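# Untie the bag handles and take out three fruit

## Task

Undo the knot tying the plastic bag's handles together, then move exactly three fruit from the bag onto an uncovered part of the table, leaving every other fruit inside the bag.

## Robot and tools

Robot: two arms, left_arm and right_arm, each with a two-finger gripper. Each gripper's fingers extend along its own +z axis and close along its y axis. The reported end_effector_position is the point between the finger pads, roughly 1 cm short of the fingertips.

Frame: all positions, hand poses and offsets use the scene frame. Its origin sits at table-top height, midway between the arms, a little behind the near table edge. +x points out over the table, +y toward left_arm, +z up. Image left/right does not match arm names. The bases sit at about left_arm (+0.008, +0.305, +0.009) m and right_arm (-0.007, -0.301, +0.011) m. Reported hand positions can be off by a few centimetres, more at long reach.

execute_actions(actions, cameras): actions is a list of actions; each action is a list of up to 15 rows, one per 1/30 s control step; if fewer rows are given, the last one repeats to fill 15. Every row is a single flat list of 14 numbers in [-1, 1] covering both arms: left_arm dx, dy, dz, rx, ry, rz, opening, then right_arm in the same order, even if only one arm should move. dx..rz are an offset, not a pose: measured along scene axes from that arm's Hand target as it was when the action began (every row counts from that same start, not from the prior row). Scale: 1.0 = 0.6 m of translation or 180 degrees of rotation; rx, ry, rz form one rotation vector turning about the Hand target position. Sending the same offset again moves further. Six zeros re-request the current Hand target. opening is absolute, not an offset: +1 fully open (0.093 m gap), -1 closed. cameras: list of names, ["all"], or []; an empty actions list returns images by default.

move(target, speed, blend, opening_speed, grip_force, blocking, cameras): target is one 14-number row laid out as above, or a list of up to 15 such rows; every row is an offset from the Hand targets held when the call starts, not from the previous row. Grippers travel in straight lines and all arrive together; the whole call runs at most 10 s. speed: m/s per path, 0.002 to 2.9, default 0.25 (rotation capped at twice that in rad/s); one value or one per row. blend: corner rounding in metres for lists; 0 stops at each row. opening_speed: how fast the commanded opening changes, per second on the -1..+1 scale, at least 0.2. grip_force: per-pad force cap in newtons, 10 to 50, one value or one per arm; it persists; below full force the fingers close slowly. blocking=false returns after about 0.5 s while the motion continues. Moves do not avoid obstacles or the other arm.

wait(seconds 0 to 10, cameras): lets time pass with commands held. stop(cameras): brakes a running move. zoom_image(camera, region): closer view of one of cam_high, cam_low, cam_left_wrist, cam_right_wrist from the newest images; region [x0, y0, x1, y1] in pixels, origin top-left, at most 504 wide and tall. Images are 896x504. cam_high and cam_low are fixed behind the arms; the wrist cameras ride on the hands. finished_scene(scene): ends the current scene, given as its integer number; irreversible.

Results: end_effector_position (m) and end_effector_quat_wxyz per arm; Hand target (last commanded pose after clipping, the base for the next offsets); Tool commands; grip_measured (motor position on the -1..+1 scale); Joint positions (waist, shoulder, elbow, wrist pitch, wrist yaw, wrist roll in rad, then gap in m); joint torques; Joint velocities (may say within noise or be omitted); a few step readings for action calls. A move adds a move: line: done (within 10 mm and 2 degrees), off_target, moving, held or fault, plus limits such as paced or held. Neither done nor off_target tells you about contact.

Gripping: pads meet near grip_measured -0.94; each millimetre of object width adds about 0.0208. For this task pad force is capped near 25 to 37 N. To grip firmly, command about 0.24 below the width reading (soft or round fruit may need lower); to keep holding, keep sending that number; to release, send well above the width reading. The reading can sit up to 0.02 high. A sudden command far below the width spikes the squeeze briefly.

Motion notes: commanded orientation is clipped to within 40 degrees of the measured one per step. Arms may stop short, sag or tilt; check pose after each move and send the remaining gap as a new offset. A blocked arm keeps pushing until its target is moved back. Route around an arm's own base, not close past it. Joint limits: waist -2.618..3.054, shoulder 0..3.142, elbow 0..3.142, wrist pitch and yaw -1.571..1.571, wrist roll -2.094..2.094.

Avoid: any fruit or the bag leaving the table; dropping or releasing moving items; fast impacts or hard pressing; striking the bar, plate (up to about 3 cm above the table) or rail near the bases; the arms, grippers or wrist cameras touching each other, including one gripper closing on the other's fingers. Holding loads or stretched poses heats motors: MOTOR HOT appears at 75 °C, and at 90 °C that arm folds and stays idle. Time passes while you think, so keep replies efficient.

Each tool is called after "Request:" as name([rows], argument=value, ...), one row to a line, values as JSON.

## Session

Request:
execute_actions(actions=[])

Scene clock: 0.00 s.
left_arm: end_effector_position=(+0.3924, +0.3124, +0.1092) grip_measured=+1.000 end_effector_quat_wxyz=(+0.602, -0.060, +0.792, +0.085) | right_arm: end_effector_position=(+0.3640, -0.3472, +0.0680) grip_measured=+1.000 end_effector_quat_wxyz=(+0.533, +0.086, +0.839, -0.071)
Joint positions: left_arm=[-0.097 1.586 0.333 0.963 -0.318 -0.036 0.093] | right_arm=[-0.082 1.565 0.312 0.83 0.127 0.08 0.093]
Joint velocities: within noise
Joint torques (N m): no reading
Heat: left arm: 39 °C; right arm: 52 °C.
Hand target: left_arm +0.3927, +0.3126, +0.1088; +0.600, -0.060, +0.793, +0.085 | right_arm +0.3666, -0.3487, +0.0736; +0.540, +0.089, +0.834, -0.072
Tool commands: left_gripper/opening=+1.0 right_gripper/opening=+1.0
camera_calibration:
cam_left_wrist: T_world_to_cam=[[0.19088, -0.97943, -0.0654409, 0.237414], [-0.637994, -0.07312, -0.766562, 0.396576], [0.746008, 0.188072, -0.638827, -0.192742], [0, 0, 0, 1]] pos_world=[0.351483, 0.297778, 0.196407]
cam_right_wrist: T_world_to_cam=[[-0.216211, -0.975729, 0.034733, -0.262561], [-0.742061, 0.141106, -0.655313, 0.403444], [0.634507, -0.16746, -0.754558, -0.151922], [0, 0, 0, 1]] pos_world=[0.339007, -0.338558, 0.158867]

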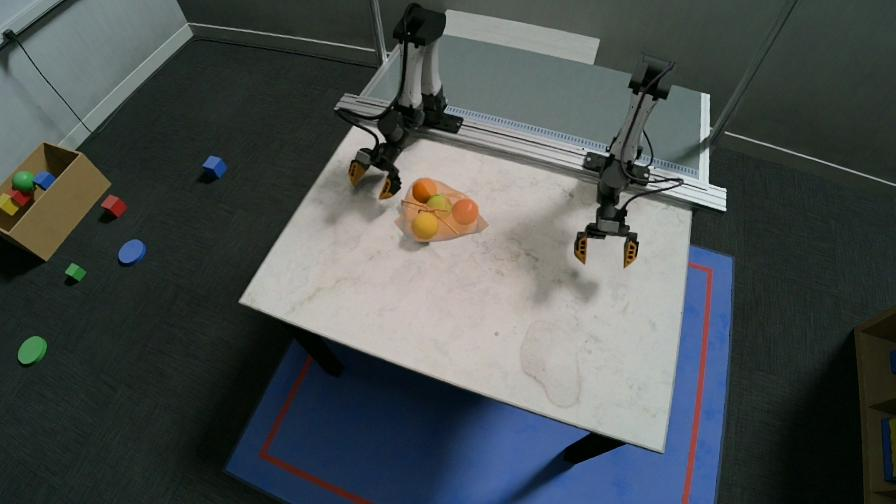

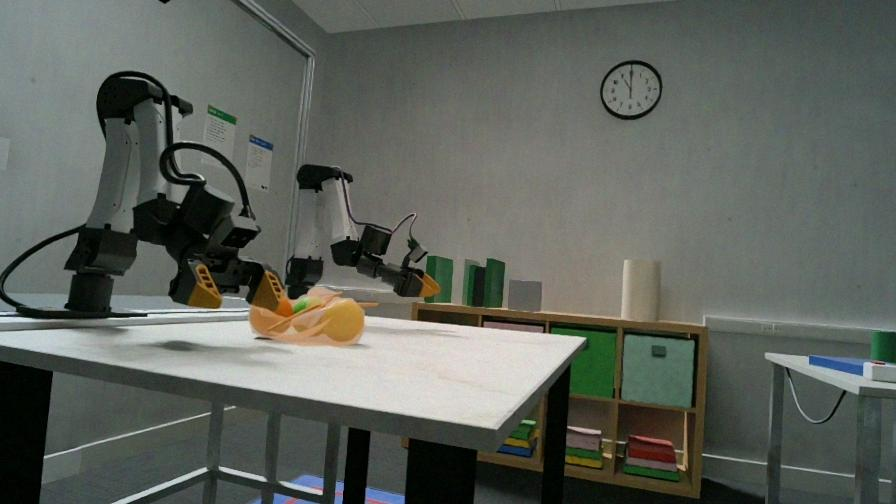

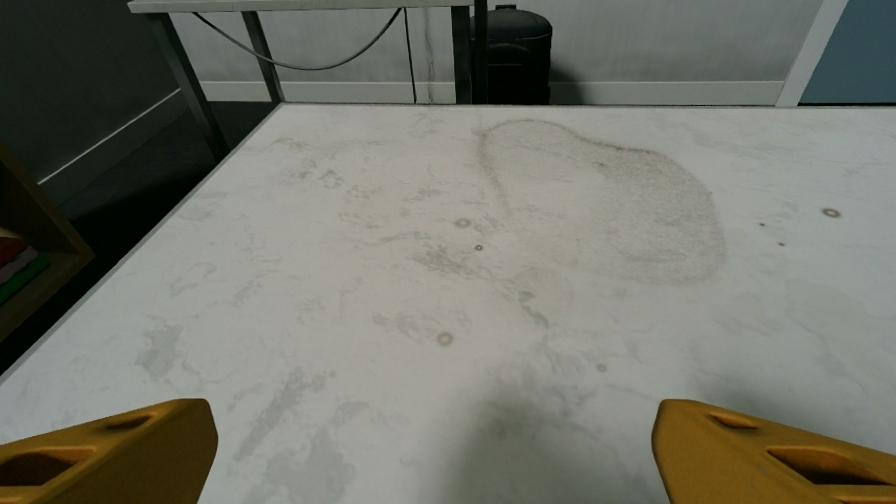

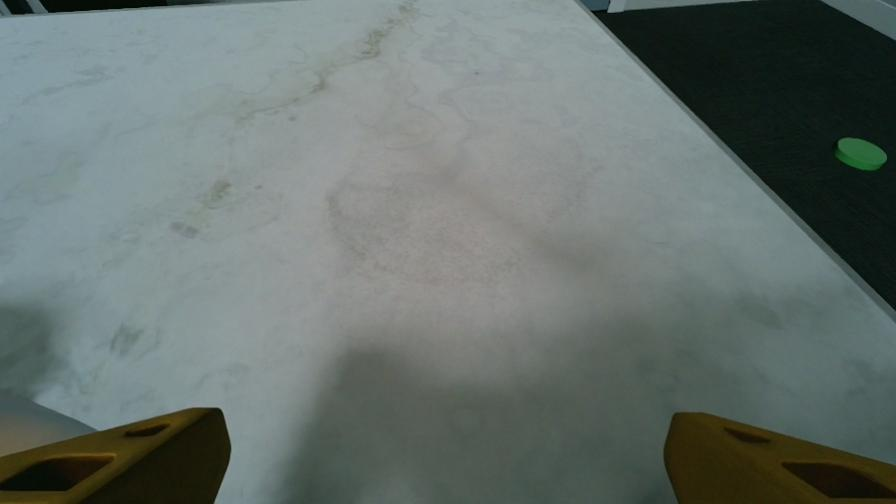

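Request:
zoom_image(camera="cam_high", region=[360, 150, 520, 270])

Request:
zoom_image(camera="cam_low", region=[220, 260, 400, 370])

Scaled by 3.150 from the camera's 896x504 image, which has a finer 1280x720 frame.

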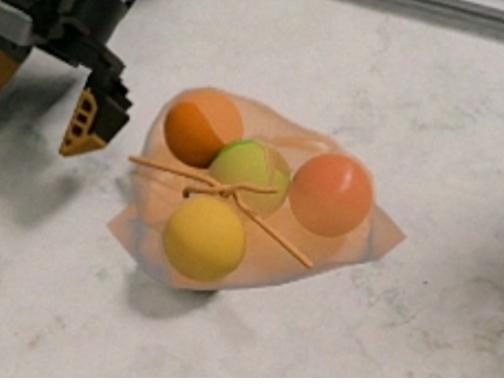

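Scaled by 2.800 from the camera's 896x504 image, which has a finer 1280x720 frame.

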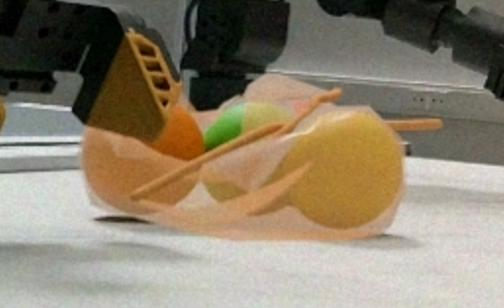

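Request:
move([
  [0,0,0.05,0,0,0,1,0,0.05,0.237,0.0,0,0,1],
  [-0.138,-0.363,0.035,-0.0497,-0.0583,-0.3968,1,-0.069,0.381,0.252,0.0339,0.2313,0.0665,1],
], blend=0.05, speed=0.3, cameras=["cam_right_wrist","cam_left_wrist"])

Request:
zoom_image(camera="cam_right_wrist", region=[230, 120, 680, 420])

Request:
zoom_image(camera="cam_left_wrist", region=[300, 120, 720, 400])

Scene clock: 33.27 s.
left_arm: end_effector_position=(+0.3082, +0.0983, +0.1287) grip_measured=+1.000 end_effector_quat_wxyz=(+0.596, +0.358, +0.634, -0.339) | right_arm: end_effector_position=(+0.3253, -0.1240, +0.2190) grip_measured=+1.000 end_effector_quat_wxyz=(+0.210, -0.002, +0.978, -0.006)
Joint positions: left_arm=[-0.26 1.757 0.273 1.405 0.75 0.039 0.093] | right_arm=[0.564 1.605 1.631 -1.196 0.214 0.534 0.093]
Joint torques (N m): left_arm=[-0.05 -3.93 5.52 2.31 0.13 -0.05] | right_arm=[0.24 -5.94 12.11 1.09 0.07 0.1]
Heat: left arm: 44 °C; right arm: 55 °C.
Hand target: left_arm +0.3100, +0.0948, +0.1299; +0.596, +0.362, +0.629, -0.343 | right_arm +0.3252, -0.1201, +0.2248; +0.209, +0.000, +0.978, +0.000
Off the commanded pose: left_arm 0.004 m, 1 deg | right_arm 0.007 m, 1 deg.
move: done
camera_calibration:
cam_left_wrist: T_world_to_cam=[[-0.860697, -0.509109, -0.00288898, 0.314929], [-0.237027, 0.405726, -0.882726, 0.18654], [0.450576, -0.759075, -0.46988, 0.08519], [0, 0, 0, 1]] pos_world=[0.276889, 0.149315, 0.205602]
cam_right_wrist: T_world_to_cam=[[0.00997163, -0.999819, 0.0162067, -0.130952], [-0.999943, -0.010033, -0.00371058, 0.364654], [0.00387251, -0.0161688, -0.999862, 0.301544], [0, 0, 0, 1]] pos_world=[0.364771, -0.122394, 0.304978]
Images, in order (width x height): cam_left_wrist 896x504, cam_right_wrist 896x504.

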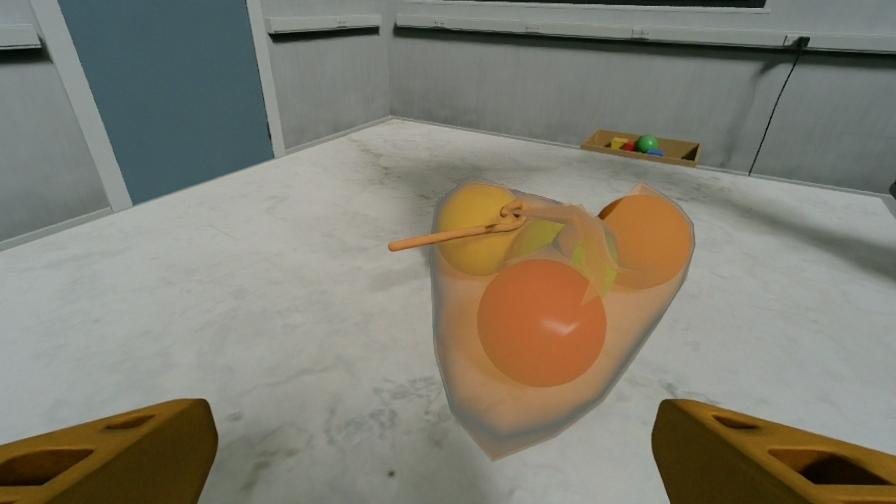

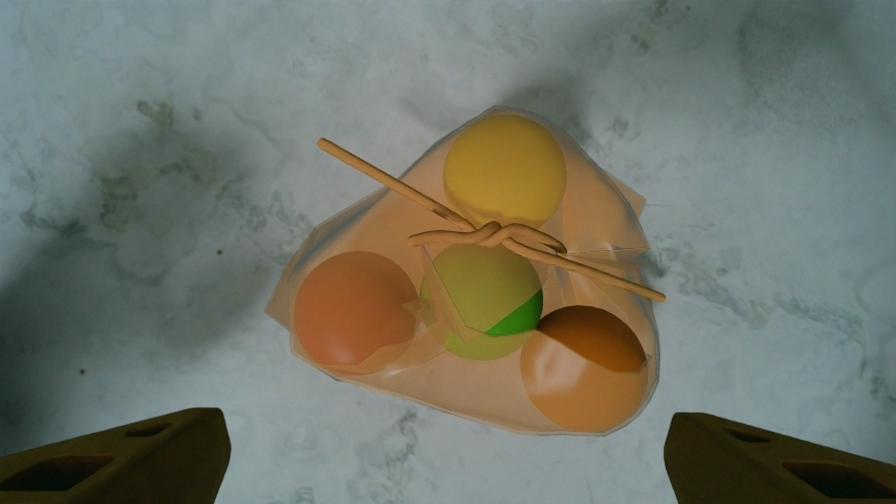

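Scaled by 1.120 from the camera's 896x504 image, which has a finer 1280x720 frame.

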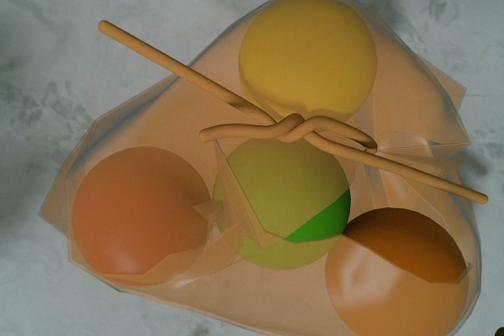

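Scaled by 1.200 from the camera's 896x504 image, which has a finer 1280x720 frame.

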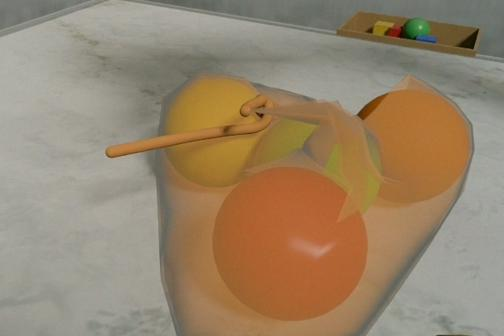

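Request:
move(target=[0,0,0,0,0,0,1,0.015,-0.05,-0.175,0,0,0,1], speed=0.2, cameras=["cam_right_wrist"])

Request:
zoom_image(camera="cam_right_wrist", region=[250, 130, 650, 350])

Scene clock: 43.83 s.
left_arm: end_effector_position=(+0.3082, +0.0982, +0.1289) grip_measured=+1.000 end_effector_quat_wxyz=(+0.596, +0.358, +0.634, -0.339) | right_arm: end_effector_position=(+0.3339, -0.1483, +0.1124) grip_measured=+1.000 end_effector_quat_wxyz=(+0.196, -0.001, +0.981, -0.010)
Joint positions: left_arm=[-0.26 1.757 0.273 1.406 0.75 0.039 0.093] | right_arm=[0.485 1.603 1.21 -0.793 0.177 0.465 0.093]
Joint torques (N m): left_arm=[-0.13 -3.96 5.49 2.33 0.15 -0.05] | right_arm=[-0.84 -10.13 7.3 1.51 0.07 -0.11]
Heat: left arm: 46 °C; right arm: 58 °C.
Hand target: left_arm +0.3100, +0.0948, +0.1299; +0.596, +0.362, +0.629, -0.343 | right_arm +0.3341, -0.1502, +0.1198; +0.208, +0.000, +0.978, +0.000
Off the commanded pose: left_arm 0.004 m, 1 deg | right_arm 0.008 m, 2 deg.
move: done
camera_calibration:
cam_right_wrist: T_world_to_cam=[[0.00715817, -0.999686, 0.0239981, -0.153574], [-0.999651, -0.00654354, 0.0255929, 0.369709], [-0.0254278, -0.0241729, -0.999384, 0.203114], [0, 0, 0, 1]] pos_world=[0.375844, -0.146197, 0.197213]
Images, in order (width x height): cam_right_wrist 896x504.

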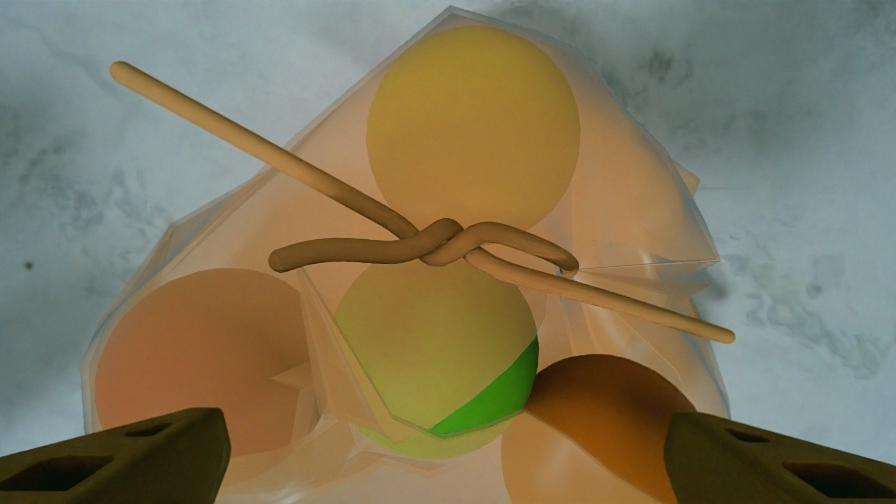

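Scaled by 1.260 from the camera's 896x504 image, which has a finer 1280x720 frame.

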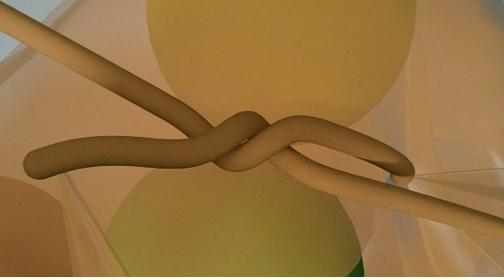

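Request:
move([
  [0,-0.05,0.02,0,0,0,-0.35,0,-0.1,0.133,0,0,0,-0.35],
  [0.103,-0.315,0.03,0.3302,0.1046,-0.1258,-0.35,-0.007,-0.27,0.133,0.0763,-0.0993,0.4117,-0.35],
], speed=0.25, blend=0.03, cameras=["cam_left_wrist","cam_right_wrist"])

Scene clock: 119.63 s.
left_arm: end_effector_position=(+0.3705, -0.0956, +0.1556) grip_measured=-0.348 end_effector_quat_wxyz=(+0.170, +0.656, +0.719, -0.155) | right_arm: end_effector_position=(+0.3266, -0.3085, +0.1948) grip_measured=-0.348 end_effector_quat_wxyz=(+0.297, -0.566, +0.733, +0.232)
Joint positions: left_arm=[-0.714 2.41 2.477 -1.283 0.32 0.686 0.028] | right_arm=[-0.435 1.824 1.624 -1.543 -0.808 -1.821 0.028]
Joint torques (N m): left_arm=[0.14 -9.4 8.39 1.02 0.12 0.05] | right_arm=[-0.95 -6.64 10.73 -0.18 -0.6 -0.1]
Heat: left arm: 50 °C; right arm: 56 °C.
Hand target: left_arm +0.3717, -0.0942, +0.1479; +0.159, +0.660, +0.720, -0.147 | right_arm +0.3299, -0.3121, +0.1995; +0.304, -0.563, +0.733, +0.233
Off the commanded pose: left_arm 0.008 m, 2 deg | right_arm 0.007 m, 1 deg.
move: done
camera_calibration:
cam_left_wrist: T_world_to_cam=[[-0.996521, -0.0833144, 0.00194001, 0.360144], [-0.0833302, 0.995876, -0.0358794, 0.171381], [0.00105726, -0.0359162, -0.999354, 0.24067], [0, 0, 0, 1]] pos_world=[0.372918, -0.132026, 0.245965]
cam_right_wrist: T_world_to_cam=[[0.969426, -0.245373, 0.00225179, -0.392891], [-0.22941, -0.909541, -0.346563, -0.0983802], [0.0870853, 0.335451, -0.938024, 0.343652], [0, 0, 0, 1]] pos_world=[0.328382, -0.301164, 0.289143]
Images, in order (width x height): cam_left_wrist 896x504, cam_right_wrist 896x504.

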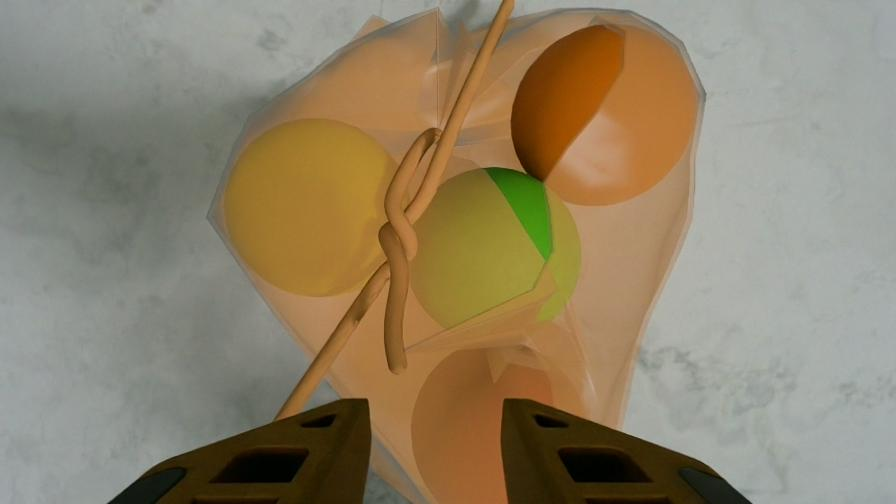

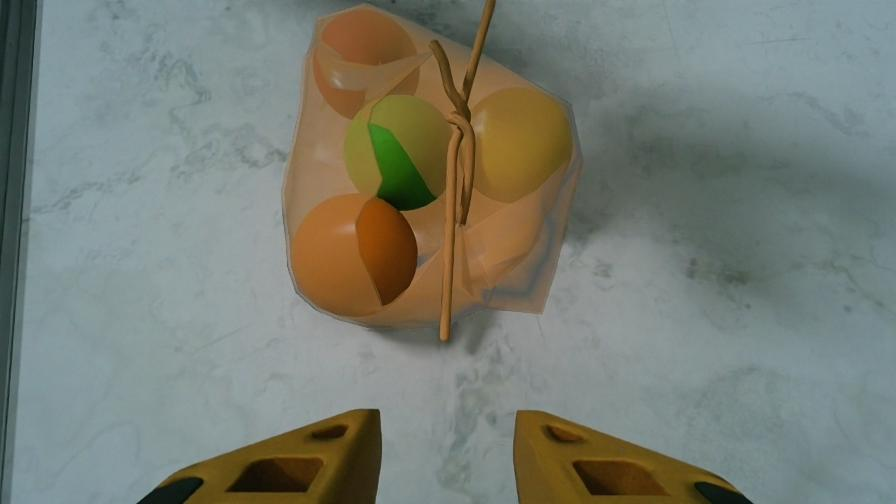

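Request:
move([
  [0.026,-0.022,-0.075,0,0,0,-0.35,0,0,0,0,0,0,-0.35],
], speed=0.12, cameras=["cam_left_wrist"])

Scene clock: 138.53 s.
left_arm: end_effector_position=(+0.3840, -0.1068, +0.1126) grip_measured=-0.348 end_effector_quat_wxyz=(+0.162, +0.657, +0.720, -0.154) | right_arm: end_effector_position=(+0.3266, -0.3085, +0.1948) grip_measured=-0.348 end_effector_quat_wxyz=(+0.297, -0.566, +0.733, +0.232)
Joint positions: left_arm=[-0.714 2.5 2.471 -1.205 0.319 0.688 0.028] | right_arm=[-0.435 1.824 1.624 -1.543 -0.808 -1.821 0.028]
Joint torques (N m): left_arm=[0.21 -10.22 6.9 1.28 0.14 0.07] | right_arm=[-1.03 -6.71 10.77 -0.21 -0.59 -0.08]
Heat: left arm: 44 °C; right arm: 59 °C.
Hand target: left_arm +0.3873, -0.1074, +0.1029; +0.159, +0.660, +0.720, -0.147 | right_arm +0.3300, -0.3121, +0.1995; +0.304, -0.563, +0.733, +0.233
Off the commanded pose: left_arm 0.010 m, 1 deg | right_arm 0.007 m, 1 deg.
move: done
camera_calibration:
cam_left_wrist: T_world_to_cam=[[-0.996507, -0.0826222, 0.0121713, 0.371705], [-0.0828824, 0.996301, -0.0226986, 0.180535], [-0.0102509, -0.023628, -0.999668, 0.202958], [0, 0, 0, 1]] pos_world=[0.38745, -0.144361, 0.202465]
Images, in order (width x height): cam_left_wrist 896x504.

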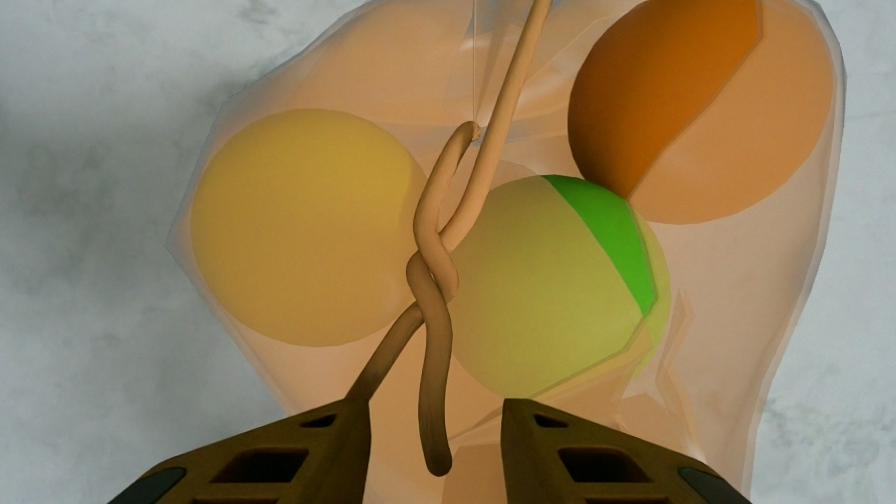

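Request:
move([
  [0.002,0.0,-0.053,0,0,0,-0.35,0,0,0,0,0,0,-0.35],
], speed=0.06, cameras=["cam_left_wrist","cam_right_wrist"])

Request:
zoom_image(camera="cam_right_wrist", region=[300, 0, 620, 260])

Scene clock: 149.40 s.
left_arm: end_effector_position=(+0.3920, -0.1126, +0.0799) grip_measured=-0.348 end_effector_quat_wxyz=(+0.173, +0.657, +0.718, -0.154) | right_arm: end_effector_position=(+0.3266, -0.3085, +0.1948) grip_measured=-0.348 end_effector_quat_wxyz=(+0.297, -0.566, +0.733, +0.232)
Joint positions: left_arm=[-0.713 2.5 2.333 -1.045 0.319 0.688 0.028] | right_arm=[-0.435 1.824 1.624 -1.543 -0.808 -1.821 0.028]
Joint torques (N m): left_arm=[0.17 -11.92 4.98 1.17 0.14 0.06] | right_arm=[-1.05 -6.56 10.66 -0.17 -0.59 -0.11]
Heat: left arm: 47 °C; right arm: 61 °C.
Hand target: left_arm +0.3886, -0.1074, +0.0712; +0.160, +0.660, +0.720, -0.147 | right_arm +0.3300, -0.3121, +0.1995; +0.304, -0.563, +0.733, +0.233
Off the commanded pose: left_arm 0.011 m, 2 deg | right_arm 0.007 m, 1 deg.
move: off_target (left_arm)
camera_calibration:
cam_left_wrist: T_world_to_cam=[[-0.996567, -0.0827384, -0.00307476, 0.380761], [-0.0825594, 0.995842, -0.0385077, 0.187281], [0.00624805, -0.0381217, -0.999254, 0.162105], [0, 0, 0, 1]] pos_world=[0.393903, -0.148819, 0.170366]
cam_right_wrist: T_world_to_cam=[[0.969426, -0.245373, 0.00225179, -0.392891], [-0.22941, -0.909541, -0.346563, -0.0983802], [0.0870853, 0.335451, -0.938024, 0.343652], [0, 0, 0, 1]] pos_world=[0.328382, -0.301164, 0.289143]
Images, in order (width x height): cam_left_wrist 896x504, cam_right_wrist 896x504.

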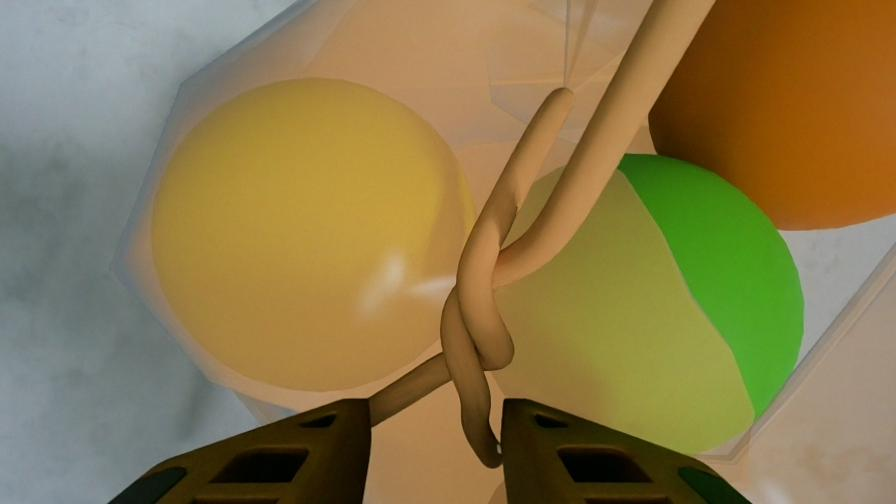

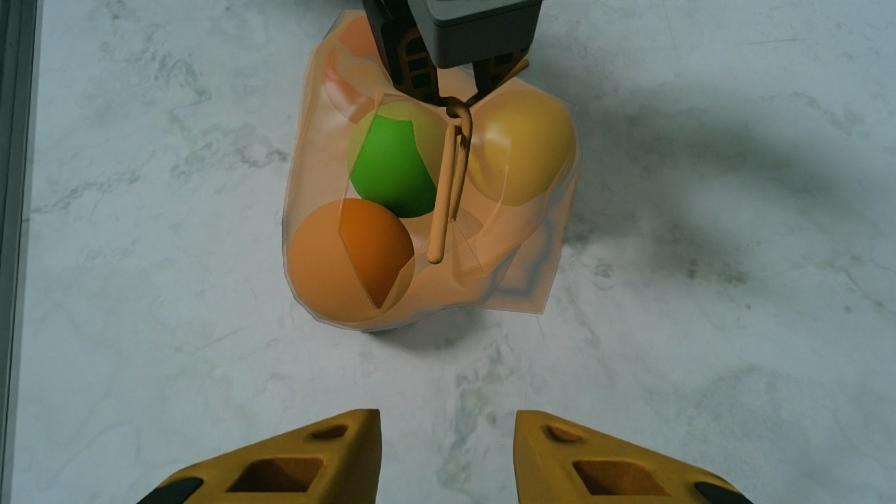

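Scaled by 1.575 from the camera's 896x504 image, which has a finer 1280x720 frame.

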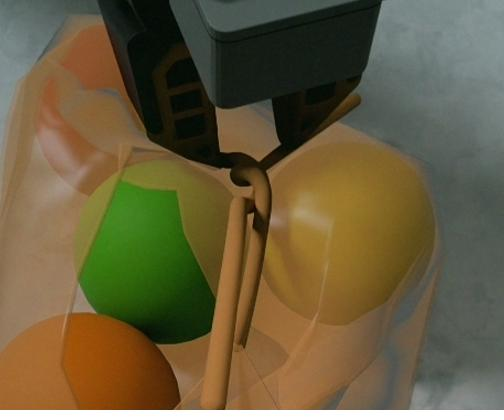

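Request:
move([
  [-0.004,0.0,0.024,0,0,0,-0.35,0,0,0,0,0,0,-0.35],
], speed=0.06, cameras=["cam_left_wrist"])

Scene clock: 172.00 s.
left_arm: end_effector_position=(+0.3907, -0.1114, +0.0799) grip_measured=-0.348 end_effector_quat_wxyz=(+0.169, +0.657, +0.719, -0.154) | right_arm: end_effector_position=(+0.3266, -0.3085, +0.1948) grip_measured=-0.348 end_effector_quat_wxyz=(+0.297, -0.566, +0.733, +0.232)
Joint positions: left_arm=[-0.713 2.5 2.336 -1.055 0.319 0.688 0.028] | right_arm=[-0.435 1.824 1.624 -1.543 -0.808 -1.821 0.028]
Joint torques (N m): left_arm=[-0.09 -12.52 8.03 0.81 0.12 0.03] | right_arm=[-0.96 -6.67 10.7 -0.22 -0.57 -0.08]
Heat: left arm: 54 °C; right arm: 62 °C.
Hand target: left_arm +0.3862, -0.1073, +0.0855; +0.159, +0.660, +0.720, -0.147 | right_arm +0.3300, -0.3121, +0.1995; +0.304, -0.563, +0.733, +0.233
Off the commanded pose: left_arm 0.008 m, 1 deg | right_arm 0.007 m, 1 deg.
move: done
camera_calibration:
cam_left_wrist: T_world_to_cam=[[-0.996555, -0.0829092, 0.00218939, 0.379111], [-0.0829362, 0.99601, -0.0329551, 0.185751], [0.000551618, -0.0330231, -0.999454, 0.164864], [0, 0, 0, 1]] pos_world=[0.393119, -0.148134, 0.170066]
Images, in order (width x height): cam_left_wrist 896x504.

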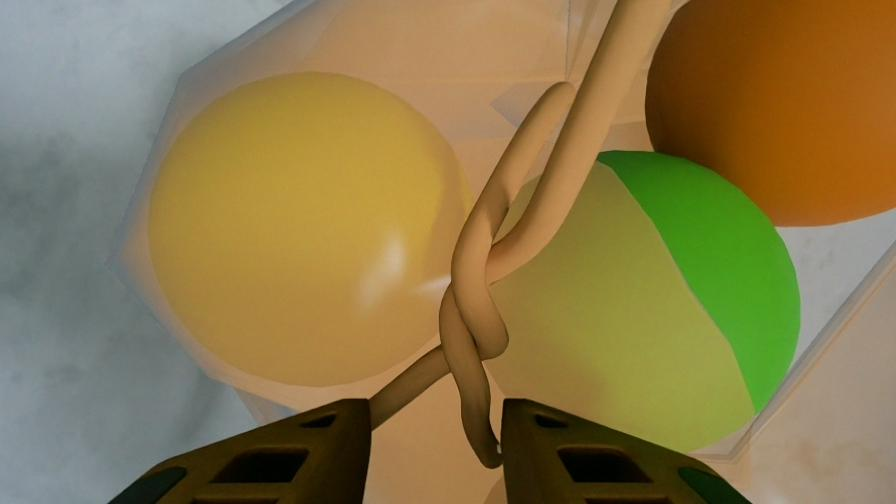

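Request:
move([
  [-0.006,0.0,0.012,0,0,0,-0.35,0,0,0,0,0,0,-0.35],
], speed=0.06, cameras=["cam_left_wrist"])

Scene clock: 179.70 s.
left_arm: end_effector_position=(+0.3880, -0.1104, +0.0801) grip_measured=-0.348 end_effector_quat_wxyz=(+0.163, +0.657, +0.719, -0.154) | right_arm: end_effector_position=(+0.3266, -0.3085, +0.1948) grip_measured=-0.348 end_effector_quat_wxyz=(+0.297, -0.566, +0.733, +0.232)
Joint positions: left_arm=[-0.715 2.5 2.34 -1.071 0.319 0.688 0.028] | right_arm=[-0.435 1.824 1.624 -1.543 -0.808 -1.821 0.028]
Joint torques (N m): left_arm=[-0.27 -13.6 7.92 0.82 0.13 -0.02] | right_arm=[-1.05 -6.56 10.67 -0.22 -0.61 -0.09]
Heat: left arm: 56 °C; right arm: 62 °C.
Hand target: left_arm +0.3826, -0.1073, +0.0927; +0.159, +0.660, +0.720, -0.147 | right_arm +0.3300, -0.3121, +0.1995; +0.304, -0.563, +0.733, +0.233
Off the commanded pose: left_arm 0.014 m, 1 deg | right_arm 0.007 m, 1 deg.
move: off_target (left_arm)
camera_calibration:
cam_left_wrist: T_world_to_cam=[[-0.996654, -0.0811254, 0.0100031, 0.376147], [-0.0813503, 0.996382, -0.0246139, 0.183227], [-0.00797013, -0.0253453, -0.999647, 0.169377], [0, 0, 0, 1]] pos_world=[0.391144, -0.147756, 0.170065]
Images, in order (width x height): cam_left_wrist 896x504.

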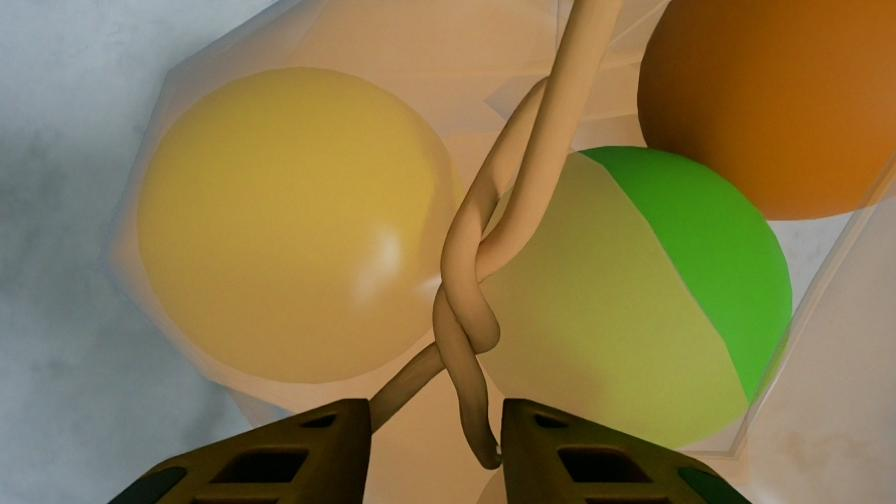

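Request:
move([
  [-0.006,0.01,0.03,0,0,0,-0.35,0,0,0,0,0,0,-0.35],
], speed=0.06, cameras=["cam_left_wrist"])

Scene clock: 191.93 s.
left_arm: end_effector_position=(+0.3773, -0.1012, +0.0840) grip_measured=-0.348 end_effector_quat_wxyz=(+0.139, +0.657, +0.725, -0.154) | right_arm: end_effector_position=(+0.3266, -0.3085, +0.1948) grip_measured=-0.348 end_effector_quat_wxyz=(+0.297, -0.566, +0.733, +0.232)
Joint positions: left_arm=[-0.716 2.483 2.34 -1.137 0.318 0.688 0.028] | right_arm=[-0.435 1.824 1.624 -1.543 -0.808 -1.821 0.028]
Joint torques (N m): left_arm=[0.17 -14.61 8.83 0.85 0.15 0.03] | right_arm=[-0.99 -6.61 10.7 -0.19 -0.62 -0.08]
Heat: left arm: 61 °C; right arm: 63 °C.
Hand target: left_arm +0.3790, -0.1013, +0.1106; +0.159, +0.660, +0.720, -0.147 | right_arm +0.3300, -0.3121, +0.1995; +0.304, -0.563, +0.733, +0.233
Off the commanded pose: left_arm 0.027 m, 3 deg | right_arm 0.007 m, 1 deg.
move: off_target (left_arm)
camera_calibration:
cam_left_wrist: T_world_to_cam=[[-0.995676, -0.0821107, 0.0434396, 0.362966], [-0.0816593, 0.996587, 0.0120674, 0.170425], [-0.0442823, 0.00846802, -0.998983, 0.190475], [0, 0, 0, 1]] pos_world=[0.383748, -0.141653, 0.172457]
Images, in order (width x height): cam_left_wrist 896x504.

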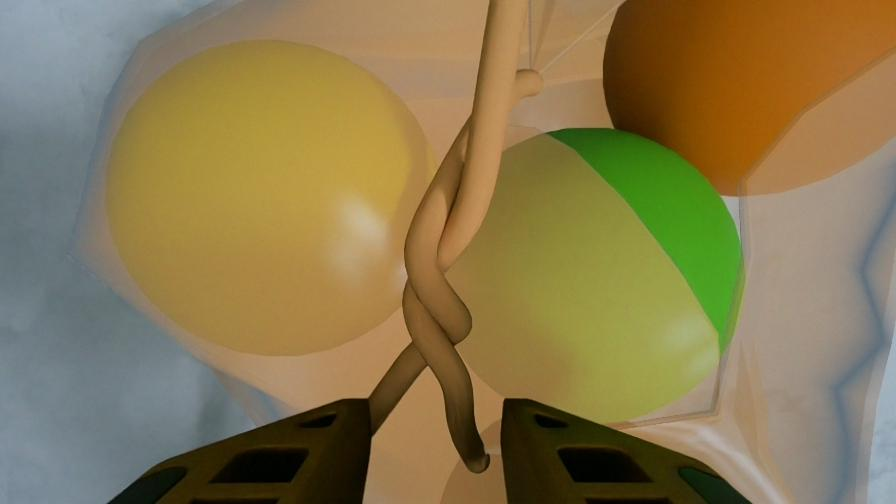

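Request:
wait(seconds=0.1, cameras=["cam_right_wrist","cam_low"])

Request:
zoom_image(camera="cam_right_wrist", region=[340, 0, 600, 200])

Request:
zoom_image(camera="cam_low", region=[220, 200, 420, 370])

Scene clock: 203.17 s.
left_arm: end_effector_position=(+0.3773, -0.1012, +0.0840) grip_measured=-0.348 end_effector_quat_wxyz=(+0.139, +0.657, +0.725, -0.154) | right_arm: end_effector_position=(+0.3266, -0.3085, +0.1948) grip_measured=-0.348 end_effector_quat_wxyz=(+0.297, -0.566, +0.733, +0.232)
Joint positions: left_arm=[-0.716 2.483 2.34 -1.137 0.318 0.688 0.028] | right_arm=[-0.435 1.824 1.624 -1.543 -0.808 -1.821 0.028]
Joint torques (N m): left_arm=[0.13 -14.6 8.84 0.88 0.15 0.03] | right_arm=[-1.02 -6.68 10.77 -0.18 -0.61 -0.09]
Heat: left arm: 64 °C; right arm: 63 °C.
Hand target: left_arm +0.3790, -0.1013, +0.1106; +0.159, +0.660, +0.720, -0.147 | right_arm +0.3300, -0.3121, +0.1995; +0.304, -0.563, +0.733, +0.233
Tool commands: left_gripper/opening=-0.35 right_gripper/opening=-0.35
Off the commanded pose: left_arm 0.027 m, 3 deg | right_arm 0.007 m, 1 deg.
wait: 0.10 s; at rest from the start
camera_calibration:
cam_right_wrist: T_world_to_cam=[[0.969426, -0.245373, 0.00225179, -0.392891], [-0.22941, -0.909541, -0.346563, -0.0983802], [0.0870853, 0.335451, -0.938024, 0.343652], [0, 0, 0, 1]] pos_world=[0.328382, -0.301164, 0.289143]
Images, in order (width x height): cam_low 896x504, cam_right_wrist 896x504.

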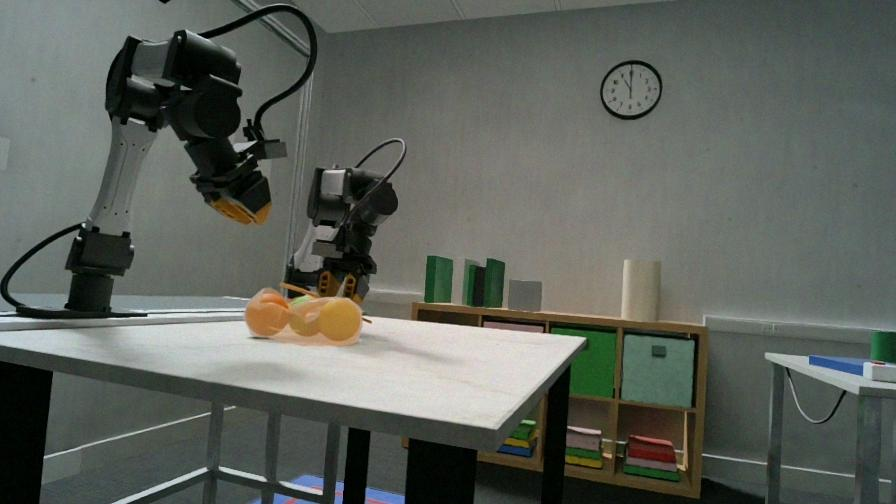

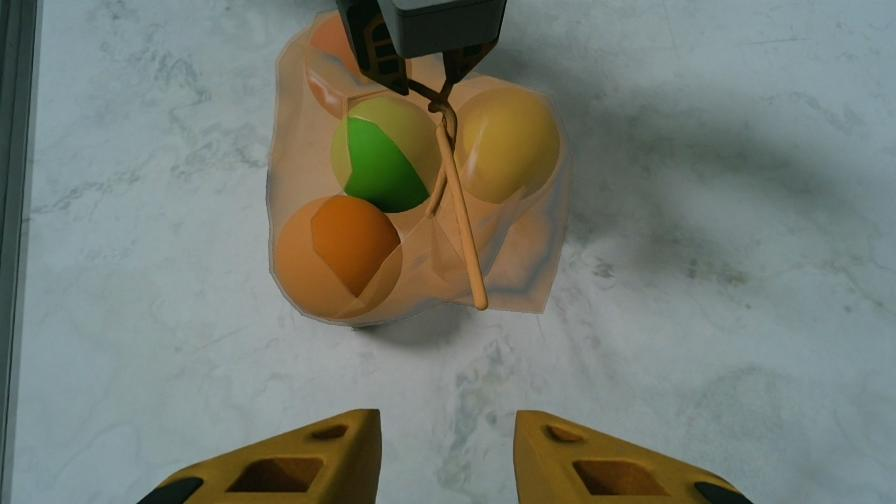

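Scaled by 1.938 from the camera's 896x504 image, which has a finer 1280x720 frame.

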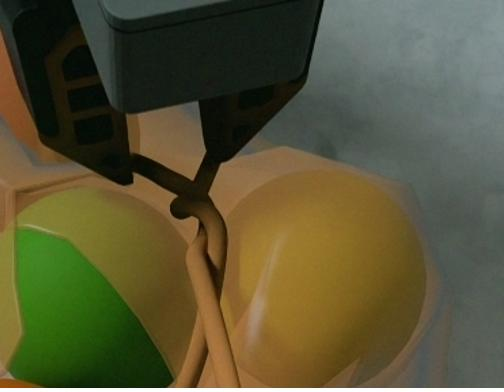

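Scaled by 2.520 from the camera's 896x504 image, which has a finer 1280x720 frame.

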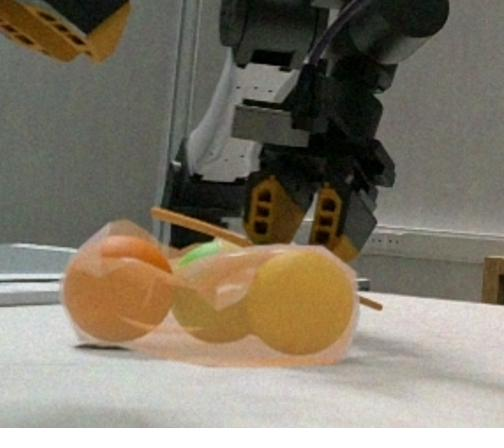

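Request:
move(target=[0,0,-0.0417,0,0,0,-0.35,0,0,0,0,0,0,-0.35], speed=0.1, cameras=["all"])

Scene clock: 262.20 s.
left_arm: end_effector_position=(+0.3821, -0.1056, +0.0815) grip_measured=-0.348 end_effector_quat_wxyz=(+0.161, +0.657, +0.720, -0.154) | right_arm: end_effector_position=(+0.3266, -0.3085, +0.1948) grip_measured=-0.348 end_effector_quat_wxyz=(+0.297, -0.566, +0.733, +0.232)
Joint positions: left_arm=[-0.716 2.457 2.268 -1.047 0.318 0.688 0.028] | right_arm=[-0.435 1.824 1.624 -1.543 -0.808 -1.821 0.028]
Joint torques (N m): left_arm=[0.1 -13.48 5.01 1.07 0.13 0.01] | right_arm=[-1.09 -6.68 10.74 -0.18 -0.55 -0.09]
Heat: left arm: 76 °C; right arm: 64 °C. Fold the left arm in close to its base, or ease its load, before you think long.
Hand target: left_arm +0.3791, -0.1013, +0.0857; +0.160, +0.660, +0.720, -0.147 | right_arm +0.3300, -0.3121, +0.1995; +0.304, -0.563, +0.733, +0.233
Off the commanded pose: left_arm 0.007 m, 1 deg | right_arm 0.007 m, 1 deg.
MOTOR HOT: joint 2 (shoulder) of the left arm reports 76 °C; the controller's stop level is 90 °C. To cool a motor, set the load down, stop pushing, or move to a pose that needs little force.
move: done
camera_calibration:
cam_left_wrist: T_world_to_cam=[[-0.996656, -0.0807381, 0.0125984, 0.370538], [-0.0809882, 0.996498, -0.0207993, 0.177552], [-0.010875, -0.02175, -0.999704, 0.172291], [0, 0, 0, 1]] pos_world=[0.385552, -0.143267, 0.171265]
cam_right_wrist: T_world_to_cam=[[0.969426, -0.245373, 0.00225179, -0.392891], [-0.22941, -0.909541, -0.346563, -0.0983802], [0.0870853, 0.335451, -0.938024, 0.343652], [0, 0, 0, 1]] pos_world=[0.328382, -0.301164, 0.289143]

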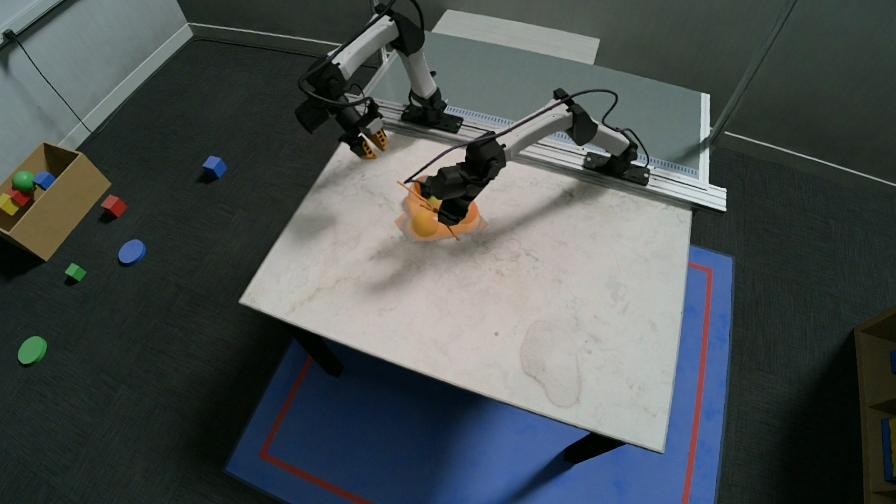

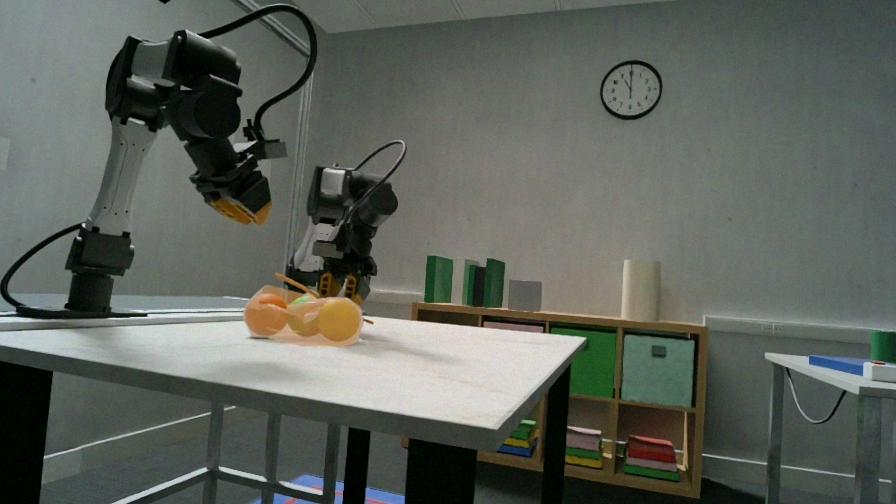

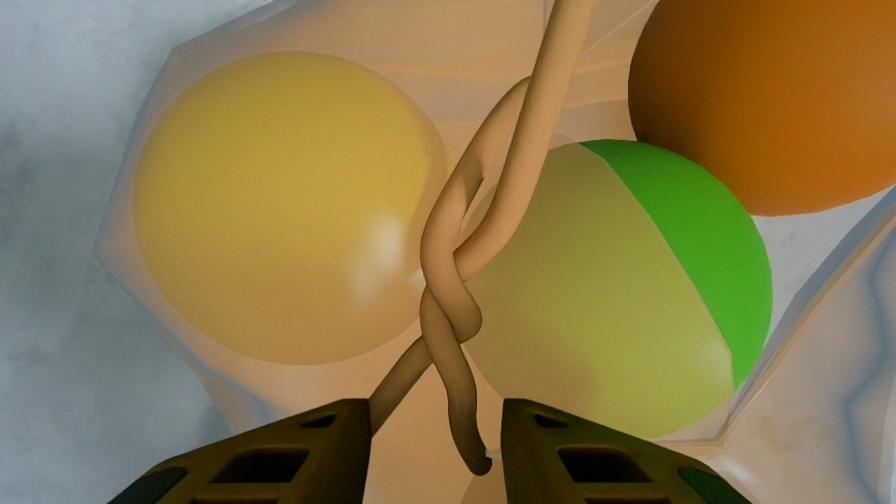

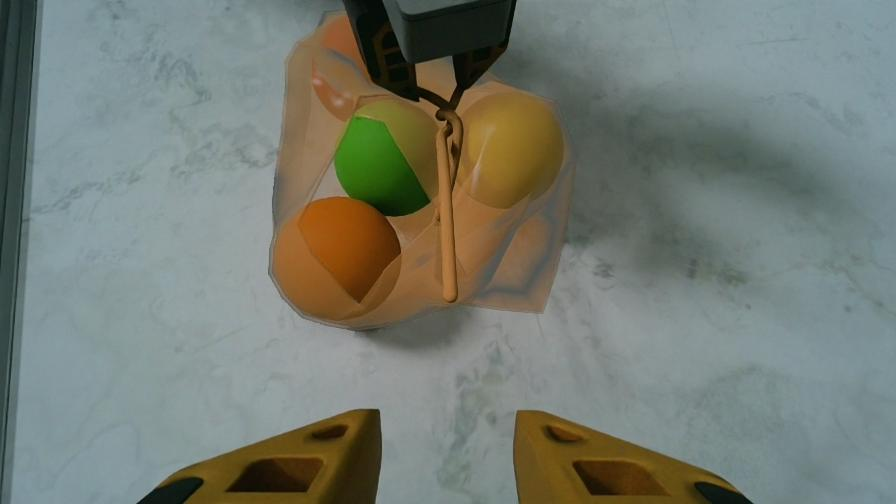

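Request:
move([
  [0,0,0.2,0,0,0,-0.35,0,0,0,0,0,0,-0.35],
  [-0.2,0.45,0.25,0,0,0,-0.35,0,0,0,0,0,0,-0.35],
], speed=0.15, blend=[0.02,0], cameras=["cam_low","cam_right_wrist"])

Scene clock: 292.93 s.
left_arm: end_effector_position=(+0.2664, +0.1664, +0.2367) grip_measured=-0.348 end_effector_quat_wxyz=(+0.165, +0.659, +0.720, -0.141) | right_arm: end_effector_position=(+0.3266, -0.3085, +0.1948) grip_measured=-0.348 end_effector_quat_wxyz=(+0.297, -0.566, +0.733, +0.232)
Joint positions: left_arm=[-0.231 1.524 1.583 -1.464 0.416 1.194 0.028] | right_arm=[-0.435 1.824 1.624 -1.543 -0.808 -1.821 0.028]
Joint torques (N m): left_arm=[0.65 -6.09 4.93 0.61 0.43 0.1] | right_arm=[-1.05 -6.69 10.81 -0.19 -0.6 -0.06]
Heat: left arm: 73 °C; right arm: 64 °C. Fold the left arm in close to its base, or ease its load, before you think long.
Hand target: left_arm +0.2591, +0.1686, +0.2356; +0.160, +0.660, +0.720, -0.147 | right_arm +0.3300, -0.3121, +0.1995; +0.304, -0.563, +0.733, +0.233
Off the commanded pose: left_arm 0.008 m, 1 deg | right_arm 0.007 m, 1 deg.
MOTOR HOT: still on. Joint 2 (shoulder) of the left arm reports 73 °C.
move: done
camera_calibration:
cam_right_wrist: T_world_to_cam=[[0.969426, -0.245373, 0.00225179, -0.392891], [-0.22941, -0.909541, -0.346563, -0.0983802], [0.0870853, 0.335451, -0.938024, 0.343652], [0, 0, 0, 1]] pos_world=[0.328382, -0.301164, 0.289143]
Images, in order (width x height): cam_low 896x504, cam_right_wrist 896x504.

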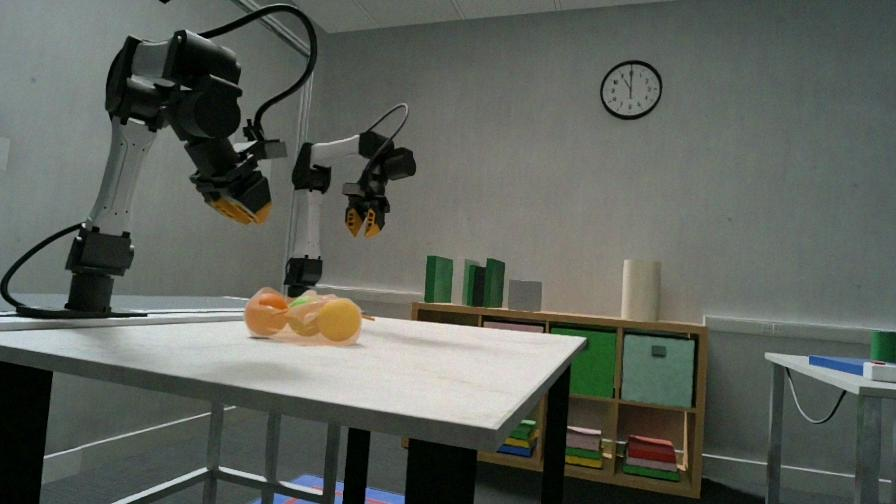

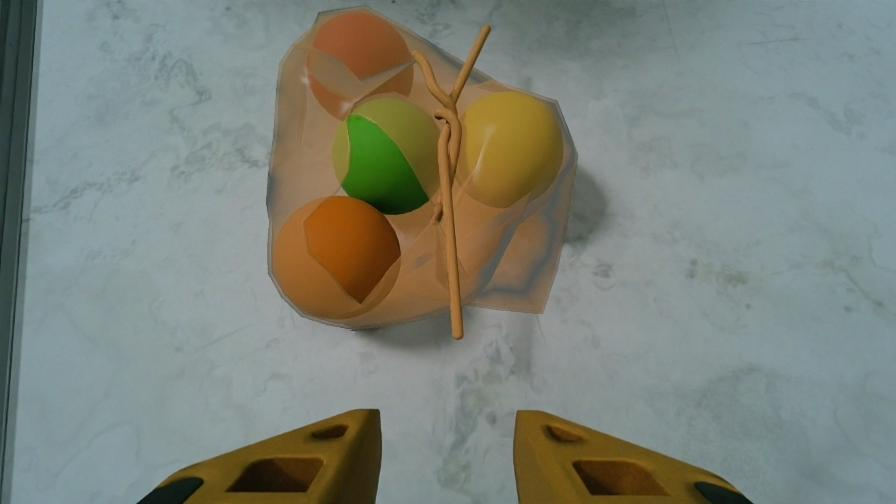

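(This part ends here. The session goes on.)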